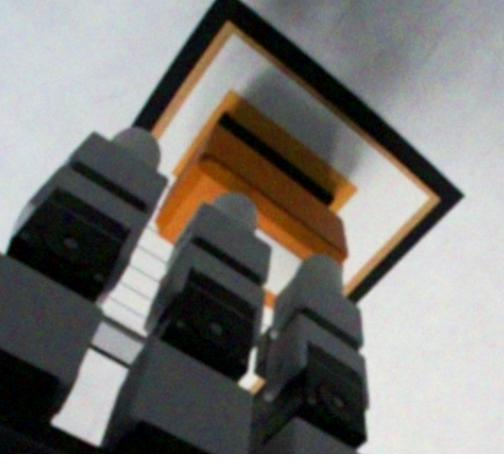

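Call:
move(arm3={"joints":{"hand_index_mcp":0.20,"hand_middle_mcp":0.20,"hand_thumb_mcp":0.24}}, arm1={"target":[-0.1650,-1.7864,1.05,0.0,0.9763,-0.2164,0.0],"speed":0.06,"joints":{"hand_current_limit":0.75}}, cameras=["arm1_cam_wrist","arm3_cam_wrist"])

Call:
zoom_image(camera="arm1_cam_wrist", region=[200, 60, 400, 240])

Scene clock: 1118.83 s.
Joint torques (N m): arm1=[1.9 -18.61 8.66 0.47 -0.01 0.01] | arm2=[-0.03 -27.16 12.78 0.79 0.05 -0.16] | arm3=[2.78 -16.67 4.74 2.52 -0.13 -0.26]
Heat: arm1: hottest joint3_rad 42 °C; arm2: hottest joint3_rad 42 °C; arm3: hottest joint3_rad 36 °C.
move: arm1 off_target; arm3 off_target
Joint velocities: within noise
arm1.joint_positions: joint1_rad=+1.049 joint2_rad=+2.100 joint3_rad=+2.275 joint4_rad=-1.675 joint5_rad=+0.001 joint6_rad=-0.042 hand_index_mcp=+0.752 hand_index_abd=+0.003 hand_index_pip=+0.575 hand_index_dip=+0.693 hand_middle_mcp=+0.752 hand_middle_abd=+0.003 hand_middle_pip=+0.575 hand_middle_dip=+0.693 hand_ring_mcp=+0.753 hand_ring_abd=+0.002 hand_ring_pip=+0.577 hand_ring_dip=+0.696 hand_thumb_cmc=+0.713 hand_thumb_axl=+0.680 hand_thumb_mcp=+0.223 hand_thumb_ipl=+0.166 hand_current_limit=+0.750 hand_speed=-0.600
arm1.joint_status: all done
arm1.hand_state: goal,goal,goal,goal,goal,goal,goal,goal,goal,goal,goal,goal,goal,goal,goal,goal
arm1.index_mcp_current_ma: -7
arm1.index_abd_current_ma: 8
arm1.index_pip_current_ma: -9
arm1.index_dip_current_ma: -10
arm1.middle_mcp_current_ma: -7
arm1.middle_abd_current_ma: 8
arm1.middle_pip_current_ma: -9
arm1.middle_dip_current_ma: -9
arm1.ring_mcp_current_ma: -2
arm1.ring_abd_current_ma: 7
arm1.ring_pip_current_ma: 2
arm1.ring_dip_current_ma: 0
arm1.thumb_cmc_current_ma: -3
arm1.thumb_axl_current_ma: 8
arm1.thumb_mcp_current_ma: -14
arm1.thumb_ipl_current_ma: -11
arm1.hand_goal_index_mcp: 0.754
arm1.hand_goal_index_abd: 0.000
arm1.hand_goal_index_pip: 0.578
arm1.hand_goal_index_dip: 0.696
arm1.hand_goal_middle_mcp: 0.754
arm1.hand_goal_middle_abd: 0.000
arm1.hand_goal_middle_pip: 0.578
arm1.hand_goal_middle_dip: 0.696
arm1.hand_goal_ring_mcp: 0.754
arm1.hand_goal_ring_abd: 0.000
arm1.hand_goal_ring_pip: 0.576
arm1.hand_goal_ring_dip: 0.696
arm1.hand_goal_thumb_cmc: 0.714
arm1.hand_goal_thumb_axl: 0.678
arm1.hand_goal_thumb_mcp: 0.226
arm1.hand_goal_thumb_ipl: 0.168
arm1.hand: x=-0.1753 y=-1.7851 z=+1.0403 quat_wxyz=(+0.040, +0.975, -0.220, -0.013) (m; scene frame)
arm1.hand_target: x=-0.1648 y=-1.7860 z=+1.0496 quat_wxyz=(+0.043, +0.976, -0.215, -0.013) (m; scene frame)
arm1.hand_status: off_target (0.014 m and 4.8 deg from the pose sent, 0.023 m and 5.5 deg at the start; a joint's target at an end of its range on 37 of 37 steps)
arm2: as last shown
arm3.joint_positions: joint1_rad=+2.012 joint2_rad=+2.216 joint3_rad=+0.796 joint4_rad=+1.402 joint5_rad=+0.145 joint6_rad=+1.549 hand_index_mcp=+0.210 hand_index_abd=+0.003 hand_index_pip=+0.408 hand_index_dip=+0.337 hand_middle_mcp=+0.205 hand_middle_abd=+0.002 hand_middle_pip=+0.405 hand_middle_dip=+0.336 hand_ring_mcp=+0.755 hand_ring_abd=+0.002 hand_ring_pip=+0.577 hand_ring_dip=+0.696 hand_thumb_cmc=-0.692 hand_thumb_axl=+0.677 hand_thumb_mcp=+0.284 hand_thumb_ipl=-0.472 hand_current_limit=+0.400 hand_speed=-0.600
arm3.joint_status: hand_thumb_mcp off_target (ended at +0.284, target +0.240); the others done
arm3.hand_state: goal,goal,goal,goal,goal,goal,goal,goal,goal,goal,goal,goal,goal,goal,blocked,goal
arm3.index_mcp_current_ma: 8
arm3.index_abd_current_ma: 1
arm3.index_pip_current_ma: 3
arm3.index_dip_current_ma: 1
arm3.middle_mcp_current_ma: 3
arm3.middle_abd_current_ma: 1
arm3.middle_pip_current_ma: 1
arm3.middle_dip_current_ma: 1
arm3.ring_mcp_current_ma: 0
arm3.ring_abd_current_ma: 0
arm3.ring_pip_current_ma: 0
arm3.ring_dip_current_ma: 0
arm3.thumb_cmc_current_ma: 5
arm3.thumb_axl_current_ma: 0
arm3.thumb_mcp_current_ma: 106
arm3.thumb_ipl_current_ma: 9
arm3.hand_goal_index_mcp: 0.200
arm3.hand_goal_index_abd: 0.000
arm3.hand_goal_index_pip: 0.402
arm3.hand_goal_index_dip: 0.334
arm3.hand_goal_middle_mcp: 0.200
arm3.hand_goal_middle_abd: 0.000
arm3.hand_goal_middle_pip: 0.402
arm3.hand_goal_middle_dip: 0.334
arm3.hand_goal_ring_mcp: 0.754
arm3.hand_goal_ring_abd: 0.000
arm3.hand_goal_ring_pip: 0.576
arm3.hand_goal_ring_dip: 0.696
arm3.hand_goal_thumb_cmc: -0.700
arm3.hand_goal_thumb_axl: 0.678
arm3.hand_goal_thumb_mcp: 0.240
arm3.hand_goal_thumb_ipl: -0.480
arm3.hand: x=+0.0565 y=+0.6505 z=+0.8376 quat_wxyz=(+0.276, +0.658, -0.273, +0.645) (m; scene frame)
arm3.hand_target: x=+0.0678 y=+0.6503 z=+0.8421 quat_wxyz=(+0.273, +0.648, -0.268, +0.659) (m; scene frame)
arm3.hand_status: not commanded
pictures: arm1_cam_wrist, arm3_cam_wrist

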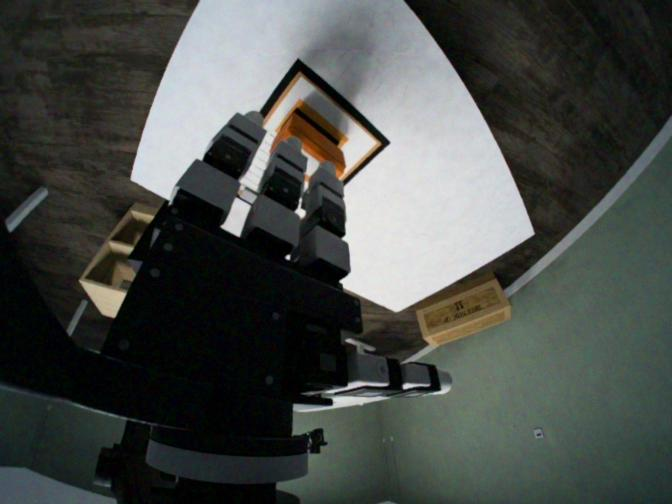

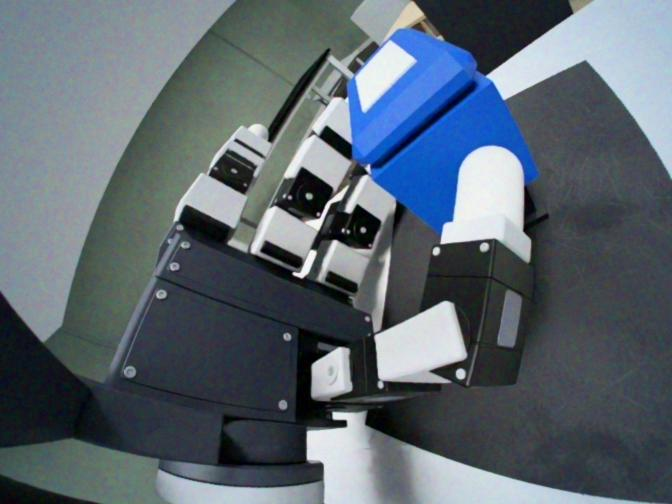

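Scaled by 2.520 from the camera's 672x504 image, which has a finer 960x720 frame.

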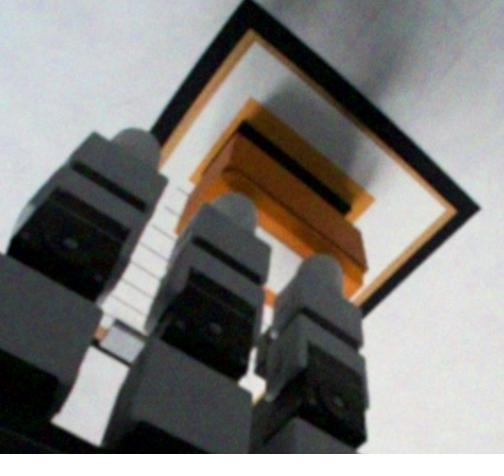

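Call:
move(arm3={"joints":{"hand_index_mcp":0.12,"hand_middle_mcp":0.11,"hand_thumb_mcp":0.18}}, arm1={"target":[-0.1620,-1.7785,1.065,0.0,0.9763,-0.2164,0.0],"speed":0.06})

Call:
move(arm3={"joints":{"hand_index_mcp":0.07,"hand_middle_mcp":0.05,"hand_thumb_mcp":0.12}}, arm1={"target":[-0.1620,-1.7785,1.04,0.0,0.9763,-0.2164,0.0],"speed":0.04}, cameras=["arm1_cam_wrist","arm3_cam_wrist"])

Call:
zoom_image(camera="arm1_cam_wrist", region=[200, 60, 400, 240])

Scene clock: 1136.50 s.
Joint torques (N m): arm1=[1.73 -19.08 8.68 0.43 0.01 -0.01] | arm2=[-0.03 -27.22 12.79 0.79 0.05 -0.16] | arm3=[2.84 -16.73 4.71 2.54 -0.1 -0.27]
Heat: arm1: hottest joint3_rad 40 °C; arm2: hottest joint3_rad 42 °C; arm3: hottest joint3_rad 36 °C.
move: arm1 off_target; arm3 off_target
Joint velocities: within noise
arm1.joint_positions: joint1_rad=+1.049 joint2_rad=+2.074 joint3_rad=+2.254 joint4_rad=-1.675 joint5_rad=+0.001 joint6_rad=-0.042 hand_index_mcp=+0.752 hand_index_abd=+0.003 hand_index_pip=+0.575 hand_index_dip=+0.693 hand_middle_mcp=+0.752 hand_middle_abd=+0.003 hand_middle_pip=+0.575 hand_middle_dip=+0.693 hand_ring_mcp=+0.753 hand_ring_abd=+0.002 hand_ring_pip=+0.577 hand_ring_dip=+0.696 hand_thumb_cmc=+0.713 hand_thumb_axl=+0.680 hand_thumb_mcp=+0.223 hand_thumb_ipl=+0.166 hand_current_limit=+0.750 hand_speed=-0.600
arm1.joint_status: not commanded
arm1.hand_state: goal,goal,goal,goal,goal,goal,goal,goal,goal,goal,goal,goal,goal,goal,goal,goal
arm1.index_mcp_current_ma: -7
arm1.index_abd_current_ma: 8
arm1.index_pip_current_ma: -9
arm1.index_dip_current_ma: -10
arm1.middle_mcp_current_ma: -7
arm1.middle_abd_current_ma: 8
arm1.middle_pip_current_ma: -9
arm1.middle_dip_current_ma: -9
arm1.ring_mcp_current_ma: -2
arm1.ring_abd_current_ma: 7
arm1.ring_pip_current_ma: 2
arm1.ring_dip_current_ma: 0
arm1.thumb_cmc_current_ma: -3
arm1.thumb_axl_current_ma: 8
arm1.thumb_mcp_current_ma: -14
arm1.thumb_ipl_current_ma: -11
arm1.hand_goal_index_mcp: 0.754
arm1.hand_goal_index_abd: 0.000
arm1.hand_goal_index_pip: 0.578
arm1.hand_goal_index_dip: 0.696
arm1.hand_goal_middle_mcp: 0.754
arm1.hand_goal_middle_abd: 0.000
arm1.hand_goal_middle_pip: 0.578
arm1.hand_goal_middle_dip: 0.696
arm1.hand_goal_ring_mcp: 0.754
arm1.hand_goal_ring_abd: 0.000
arm1.hand_goal_ring_pip: 0.576
arm1.hand_goal_ring_dip: 0.696
arm1.hand_goal_thumb_cmc: 0.714
arm1.hand_goal_thumb_axl: 0.678
arm1.hand_goal_thumb_mcp: 0.226
arm1.hand_goal_thumb_ipl: 0.168
arm1.hand: x=-0.1720 y=-1.7790 z=+1.0487 quat_wxyz=(+0.042, +0.975, -0.220, -0.013) (m; scene frame)
arm1.hand_target: x=-0.1619 y=-1.7782 z=+1.0644 quat_wxyz=(+0.049, +0.975, -0.215, -0.015) (m; scene frame)
arm1.hand_status: off_target (0.019 m and 5.1 deg from the pose sent, 0.029 m and 4.8 deg at the start; a joint's target at an end of its range on 41 of 41 steps)
arm2: as last shown
arm3.joint_positions: joint1_rad=+2.012 joint2_rad=+2.216 joint3_rad=+0.796 joint4_rad=+1.402 joint5_rad=+0.144 joint6_rad=+1.549 hand_index_mcp=+0.192 hand_index_abd=+0.003 hand_index_pip=+0.421 hand_index_dip=+0.339 hand_middle_mcp=+0.186 hand_middle_abd=+0.002 hand_middle_pip=+0.419 hand_middle_dip=+0.340 hand_ring_mcp=+0.755 hand_ring_abd=+0.002 hand_ring_pip=+0.577 hand_ring_dip=+0.696 hand_thumb_cmc=-0.690 hand_thumb_axl=+0.678 hand_thumb_mcp=+0.278 hand_thumb_ipl=-0.459 hand_current_limit=+0.400 hand_speed=-0.600
arm3.joint_status: hand_index_mcp off_target (ended at +0.192, target +0.120); hand_middle_mcp off_target (ended at +0.186, target +0.110); hand_thumb_mcp off_target (ended at +0.278, target +0.180)
arm3.hand_state: blocked,goal,goal,goal,blocked,goal,goal,goal,goal,goal,goal,goal,goal,goal,blocked,blocked
arm3.index_mcp_current_ma: 168
arm3.index_abd_current_ma: 1
arm3.index_pip_current_ma: 19
arm3.index_dip_current_ma: 3
arm3.middle_mcp_current_ma: 183
arm3.middle_abd_current_ma: 1
arm3.middle_pip_current_ma: 17
arm3.middle_dip_current_ma: 3
arm3.ring_mcp_current_ma: 0
arm3.ring_abd_current_ma: 0
arm3.ring_pip_current_ma: 0
arm3.ring_dip_current_ma: 0
arm3.thumb_cmc_current_ma: 8
arm3.thumb_axl_current_ma: 0
arm3.thumb_mcp_current_ma: 367
arm3.thumb_ipl_current_ma: 35
arm3.hand_goal_index_mcp: 0.120
arm3.hand_goal_index_abd: 0.000
arm3.hand_goal_index_pip: 0.402
arm3.hand_goal_index_dip: 0.334
arm3.hand_goal_middle_mcp: 0.110
arm3.hand_goal_middle_abd: 0.000
arm3.hand_goal_middle_pip: 0.402
arm3.hand_goal_middle_dip: 0.334
arm3.hand_goal_ring_mcp: 0.754
arm3.hand_goal_ring_abd: 0.000
arm3.hand_goal_ring_pip: 0.576
arm3.hand_goal_ring_dip: 0.696
arm3.hand_goal_thumb_cmc: -0.700
arm3.hand_goal_thumb_axl: 0.678
arm3.hand_goal_thumb_mcp: 0.180
arm3.hand_goal_thumb_ipl: -0.480
arm3.hand: x=+0.0568 y=+0.6506 z=+0.8376 quat_wxyz=(+0.276, +0.658, -0.273, +0.645) (m; scene frame)
arm3.hand_target: x=+0.0677 y=+0.6502 z=+0.8420 quat_wxyz=(+0.273, +0.648, -0.268, +0.659) (m; scene frame)
arm3.hand_status: not commanded
pictures: none

Scene clock: 1138.30 s.
Joint torques (N m): arm1=[1.85 -17.38 8.64 0.42 -0.04 0] | arm2=[-0.03 -27.16 12.79 0.8 0.05 -0.16] | arm3=[2.73 -16.79 4.62 2.52 -0.03 -0.27]
Heat: arm1: hottest joint3_rad 40 °C; arm2: hottest joint3_rad 42 °C; arm3: hottest joint3_rad 36 °C.
move: arm1 off_target; arm3 off_target
Joint velocities: within noise
arm1.joint_positions: joint1_rad=+1.049 joint2_rad=+2.074 joint3_rad=+2.235 joint4_rad=-1.675 joint5_rad=+0.001 joint6_rad=-0.042 hand_index_mcp=+0.752 hand_index_abd=+0.003 hand_index_pip=+0.575 hand_index_dip=+0.693 hand_middle_mcp=+0.752 hand_middle_abd=+0.003 hand_middle_pip=+0.575 hand_middle_dip=+0.693 hand_ring_mcp=+0.753 hand_ring_abd=+0.002 hand_ring_pip=+0.577 hand_ring_dip=+0.696 hand_thumb_cmc=+0.713 hand_thumb_axl=+0.680 hand_thumb_mcp=+0.223 hand_thumb_ipl=+0.166 hand_current_limit=+0.750 hand_speed=-0.600
arm1.joint_status: not commanded
arm1.hand_state: goal,goal,goal,goal,goal,goal,goal,goal,goal,goal,goal,goal,goal,goal,goal,goal
arm1.index_mcp_current_ma: -7
arm1.index_abd_current_ma: 8
arm1.index_pip_current_ma: -9
arm1.index_dip_current_ma: -10
arm1.middle_mcp_current_ma: -7
arm1.middle_abd_current_ma: 8
arm1.middle_pip_current_ma: -9
arm1.middle_dip_current_ma: -9
arm1.ring_mcp_current_ma: -2
arm1.ring_abd_current_ma: 7
arm1.ring_pip_current_ma: 2
arm1.ring_dip_current_ma: 0
arm1.thumb_cmc_current_ma: -3
arm1.thumb_axl_current_ma: 8
arm1.thumb_mcp_current_ma: -14
arm1.thumb_ipl_current_ma: -11
arm1.hand_goal_index_mcp: 0.754
arm1.hand_goal_index_abd: 0.000
arm1.hand_goal_index_pip: 0.578
arm1.hand_goal_index_dip: 0.696
arm1.hand_goal_middle_mcp: 0.754
arm1.hand_goal_middle_abd: 0.000
arm1.hand_goal_middle_pip: 0.578
arm1.hand_goal_middle_dip: 0.696
arm1.hand_goal_ring_mcp: 0.754
arm1.hand_goal_ring_abd: 0.000
arm1.hand_goal_ring_pip: 0.576
arm1.hand_goal_ring_dip: 0.696
arm1.hand_goal_thumb_cmc: 0.714
arm1.hand_goal_thumb_axl: 0.678
arm1.hand_goal_thumb_mcp: 0.226
arm1.hand_goal_thumb_ipl: 0.168
arm1.hand: x=-0.1706 y=-1.7762 z=+1.0398 quat_wxyz=(+0.033, +0.975, -0.220, -0.011) (m; scene frame)
arm1.hand_target: x=-0.1618 y=-1.7782 z=+1.0396 quat_wxyz=(+0.030, +0.976, -0.215, -0.009) (m; scene frame)
arm1.hand_status: off_target (0.009 m and 4.0 deg from the pose sent, 0.013 m and 5.1 deg at the start; a joint's target at an end of its range on 54 of 54 steps)
arm2.joint_positions: joint1_rad=-0.095 joint2_rad=+2.125 joint3_rad=+1.575 joint4_rad=+0.560 joint5_rad=+1.299 joint6_rad=+1.506 hand_index_mcp=+0.341 hand_index_abd=+0.006 hand_index_pip=+0.142 hand_index_dip=+0.337 hand_middle_mcp=+0.340 hand_middle_abd=+0.010 hand_middle_pip=+0.142 hand_middle_dip=+0.336 hand_ring_mcp=+0.755 hand_ring_abd=+0.002 hand_ring_pip=+0.577 hand_ring_dip=+0.696 hand_thumb_cmc=-0.679 hand_thumb_axl=+0.684 hand_thumb_mcp=+0.038 hand_thumb_ipl=+0.062 hand_current_limit=+0.400 hand_speed=-0.600
arm2.joint_status: not commanded
arm2.hand_state: goal,goal,goal,goal,goal,goal,goal,goal,goal,goal,goal,goal,blocked,goal,goal,goal
arm2.index_mcp_current_ma: -2
arm2.index_abd_current_ma: 9
arm2.index_pip_current_ma: 3
arm2.index_dip_current_ma: 4
arm2.middle_mcp_current_ma: -2
arm2.middle_abd_current_ma: 16
arm2.middle_pip_current_ma: 3
arm2.middle_dip_current_ma: 3
arm2.ring_mcp_current_ma: 1
arm2.ring_abd_current_ma: 2
arm2.ring_pip_current_ma: 1
arm2.ring_dip_current_ma: 0
arm2.thumb_cmc_current_ma: 49
arm2.thumb_axl_current_ma: 12
arm2.thumb_mcp_current_ma: -4
arm2.thumb_ipl_current_ma: 2
arm2.hand_goal_index_mcp: 0.342
arm2.hand_goal_index_abd: 0.000
arm2.hand_goal_index_pip: 0.140
arm2.hand_goal_index_dip: 0.334
arm2.hand_goal_middle_mcp: 0.342
arm2.hand_goal_middle_abd: 0.000
arm2.hand_goal_middle_pip: 0.140
arm2.hand_goal_middle_dip: 0.334
arm2.hand_goal_ring_mcp: 0.754
arm2.hand_goal_ring_abd: 0.000
arm2.hand_goal_ring_pip: 0.576
arm2.hand_goal_ring_dip: 0.696
arm2.hand_goal_thumb_cmc: -0.700
arm2.hand_goal_thumb_axl: 0.678
arm2.hand_goal_thumb_mcp: 0.040
arm2.hand_goal_thumb_ipl: 0.060
arm2.hand: x=-0.5038 y=+0.1185 z=+1.1255 quat_wxyz=(+0.589, -0.363, -0.605, -0.393) (m; scene frame)
arm2.hand_target: x=-0.5093 y=+0.1209 z=+1.1544 quat_wxyz=(+0.602, -0.378, -0.590, -0.383) (m; scene frame)
arm2.hand_status: not commanded
arm3.joint_positions: joint1_rad=+2.013 joint2_rad=+2.216 joint3_rad=+0.797 joint4_rad=+1.402 joint5_rad=+0.142 joint6_rad=+1.550 hand_index_mcp=+0.174 hand_index_abd=+0.003 hand_index_pip=+0.431 hand_index_dip=+0.343 hand_middle_mcp=+0.168 hand_middle_abd=+0.003 hand_middle_pip=+0.430 hand_middle_dip=+0.344 hand_ring_mcp=+0.755 hand_ring_abd=+0.002 hand_ring_pip=+0.577 hand_ring_dip=+0.696 hand_thumb_cmc=-0.689 hand_thumb_axl=+0.678 hand_thumb_mcp=+0.278 hand_thumb_ipl=-0.448 hand_current_limit=+0.400 hand_speed=-0.600
arm3.joint_status: hand_index_mcp off_target (ended at +0.174, target +0.070); hand_middle_mcp off_target (ended at +0.168, target +0.050); hand_thumb_mcp off_target (ended at +0.278, target +0.120)
arm3.hand_state: blocked,goal,blocked,goal,blocked,goal,blocked,goal,goal,goal,goal,goal,goal,goal,blocked,blocked
arm3.index_mcp_current_ma: 295
arm3.index_abd_current_ma: 1
arm3.index_pip_current_ma: 36
arm3.index_dip_current_ma: 6
arm3.middle_mcp_current_ma: 358
arm3.middle_abd_current_ma: 1
arm3.middle_pip_current_ma: 35
arm3.middle_dip_current_ma: 7
arm3.ring_mcp_current_ma: 0
arm3.ring_abd_current_ma: 0
arm3.ring_pip_current_ma: 0
arm3.ring_dip_current_ma: 0
arm3.thumb_cmc_current_ma: 9
arm3.thumb_axl_current_ma: 0
arm3.thumb_mcp_current_ma: 385
arm3.thumb_ipl_current_ma: 68
arm3.hand_goal_index_mcp: 0.070
arm3.hand_goal_index_abd: 0.000
arm3.hand_goal_index_pip: 0.402
arm3.hand_goal_index_dip: 0.334
arm3.hand_goal_middle_mcp: 0.050
arm3.hand_goal_middle_abd: 0.000
arm3.hand_goal_middle_pip: 0.402
arm3.hand_goal_middle_dip: 0.334
arm3.hand_goal_ring_mcp: 0.754
arm3.hand_goal_ring_abd: 0.000
arm3.hand_goal_ring_pip: 0.576
arm3.hand_goal_ring_dip: 0.696
arm3.hand_goal_thumb_cmc: -0.700
arm3.hand_goal_thumb_axl: 0.678
arm3.hand_goal_thumb_mcp: 0.120
arm3.hand_goal_thumb_ipl: -0.480
arm3.hand: x=+0.0579 y=+0.6509 z=+0.8377 quat_wxyz=(+0.274, +0.658, -0.272, +0.646) (m; scene frame)
arm3.hand_target: x=+0.0677 y=+0.6503 z=+0.8420 quat_wxyz=(+0.273, +0.648, -0.268, +0.659) (m; scene frame)
arm3.hand_status: not commanded
pictures: arm1_cam_wrist, arm3_cam_wrist

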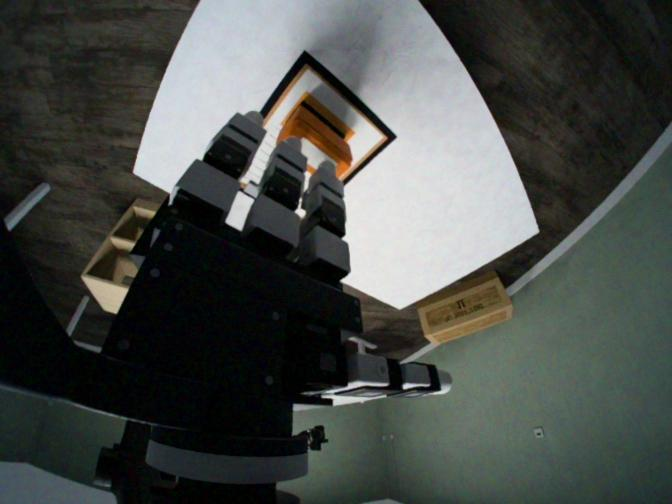

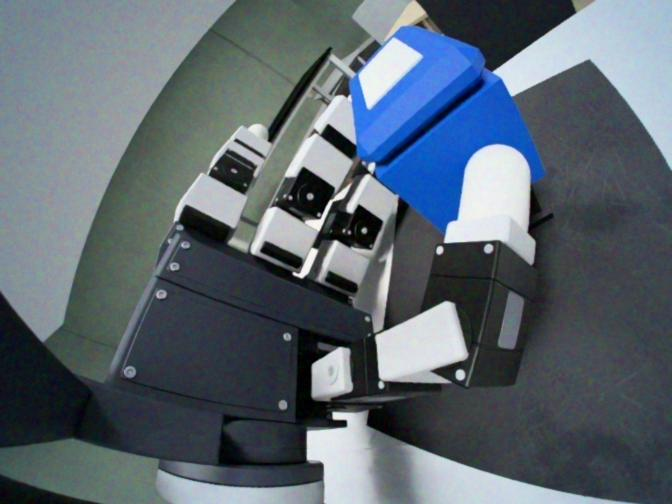

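Scaled by 2.520 from the camera's 672x504 image, which has a finer 960x720 frame.

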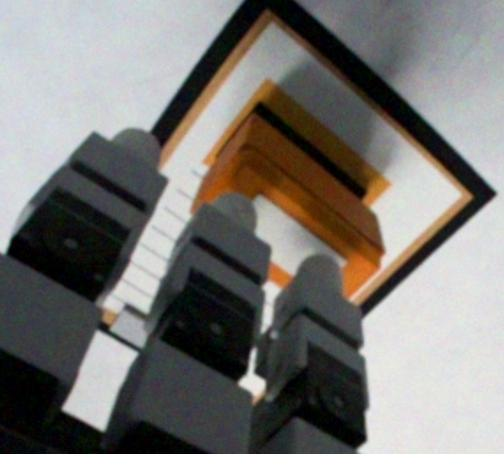

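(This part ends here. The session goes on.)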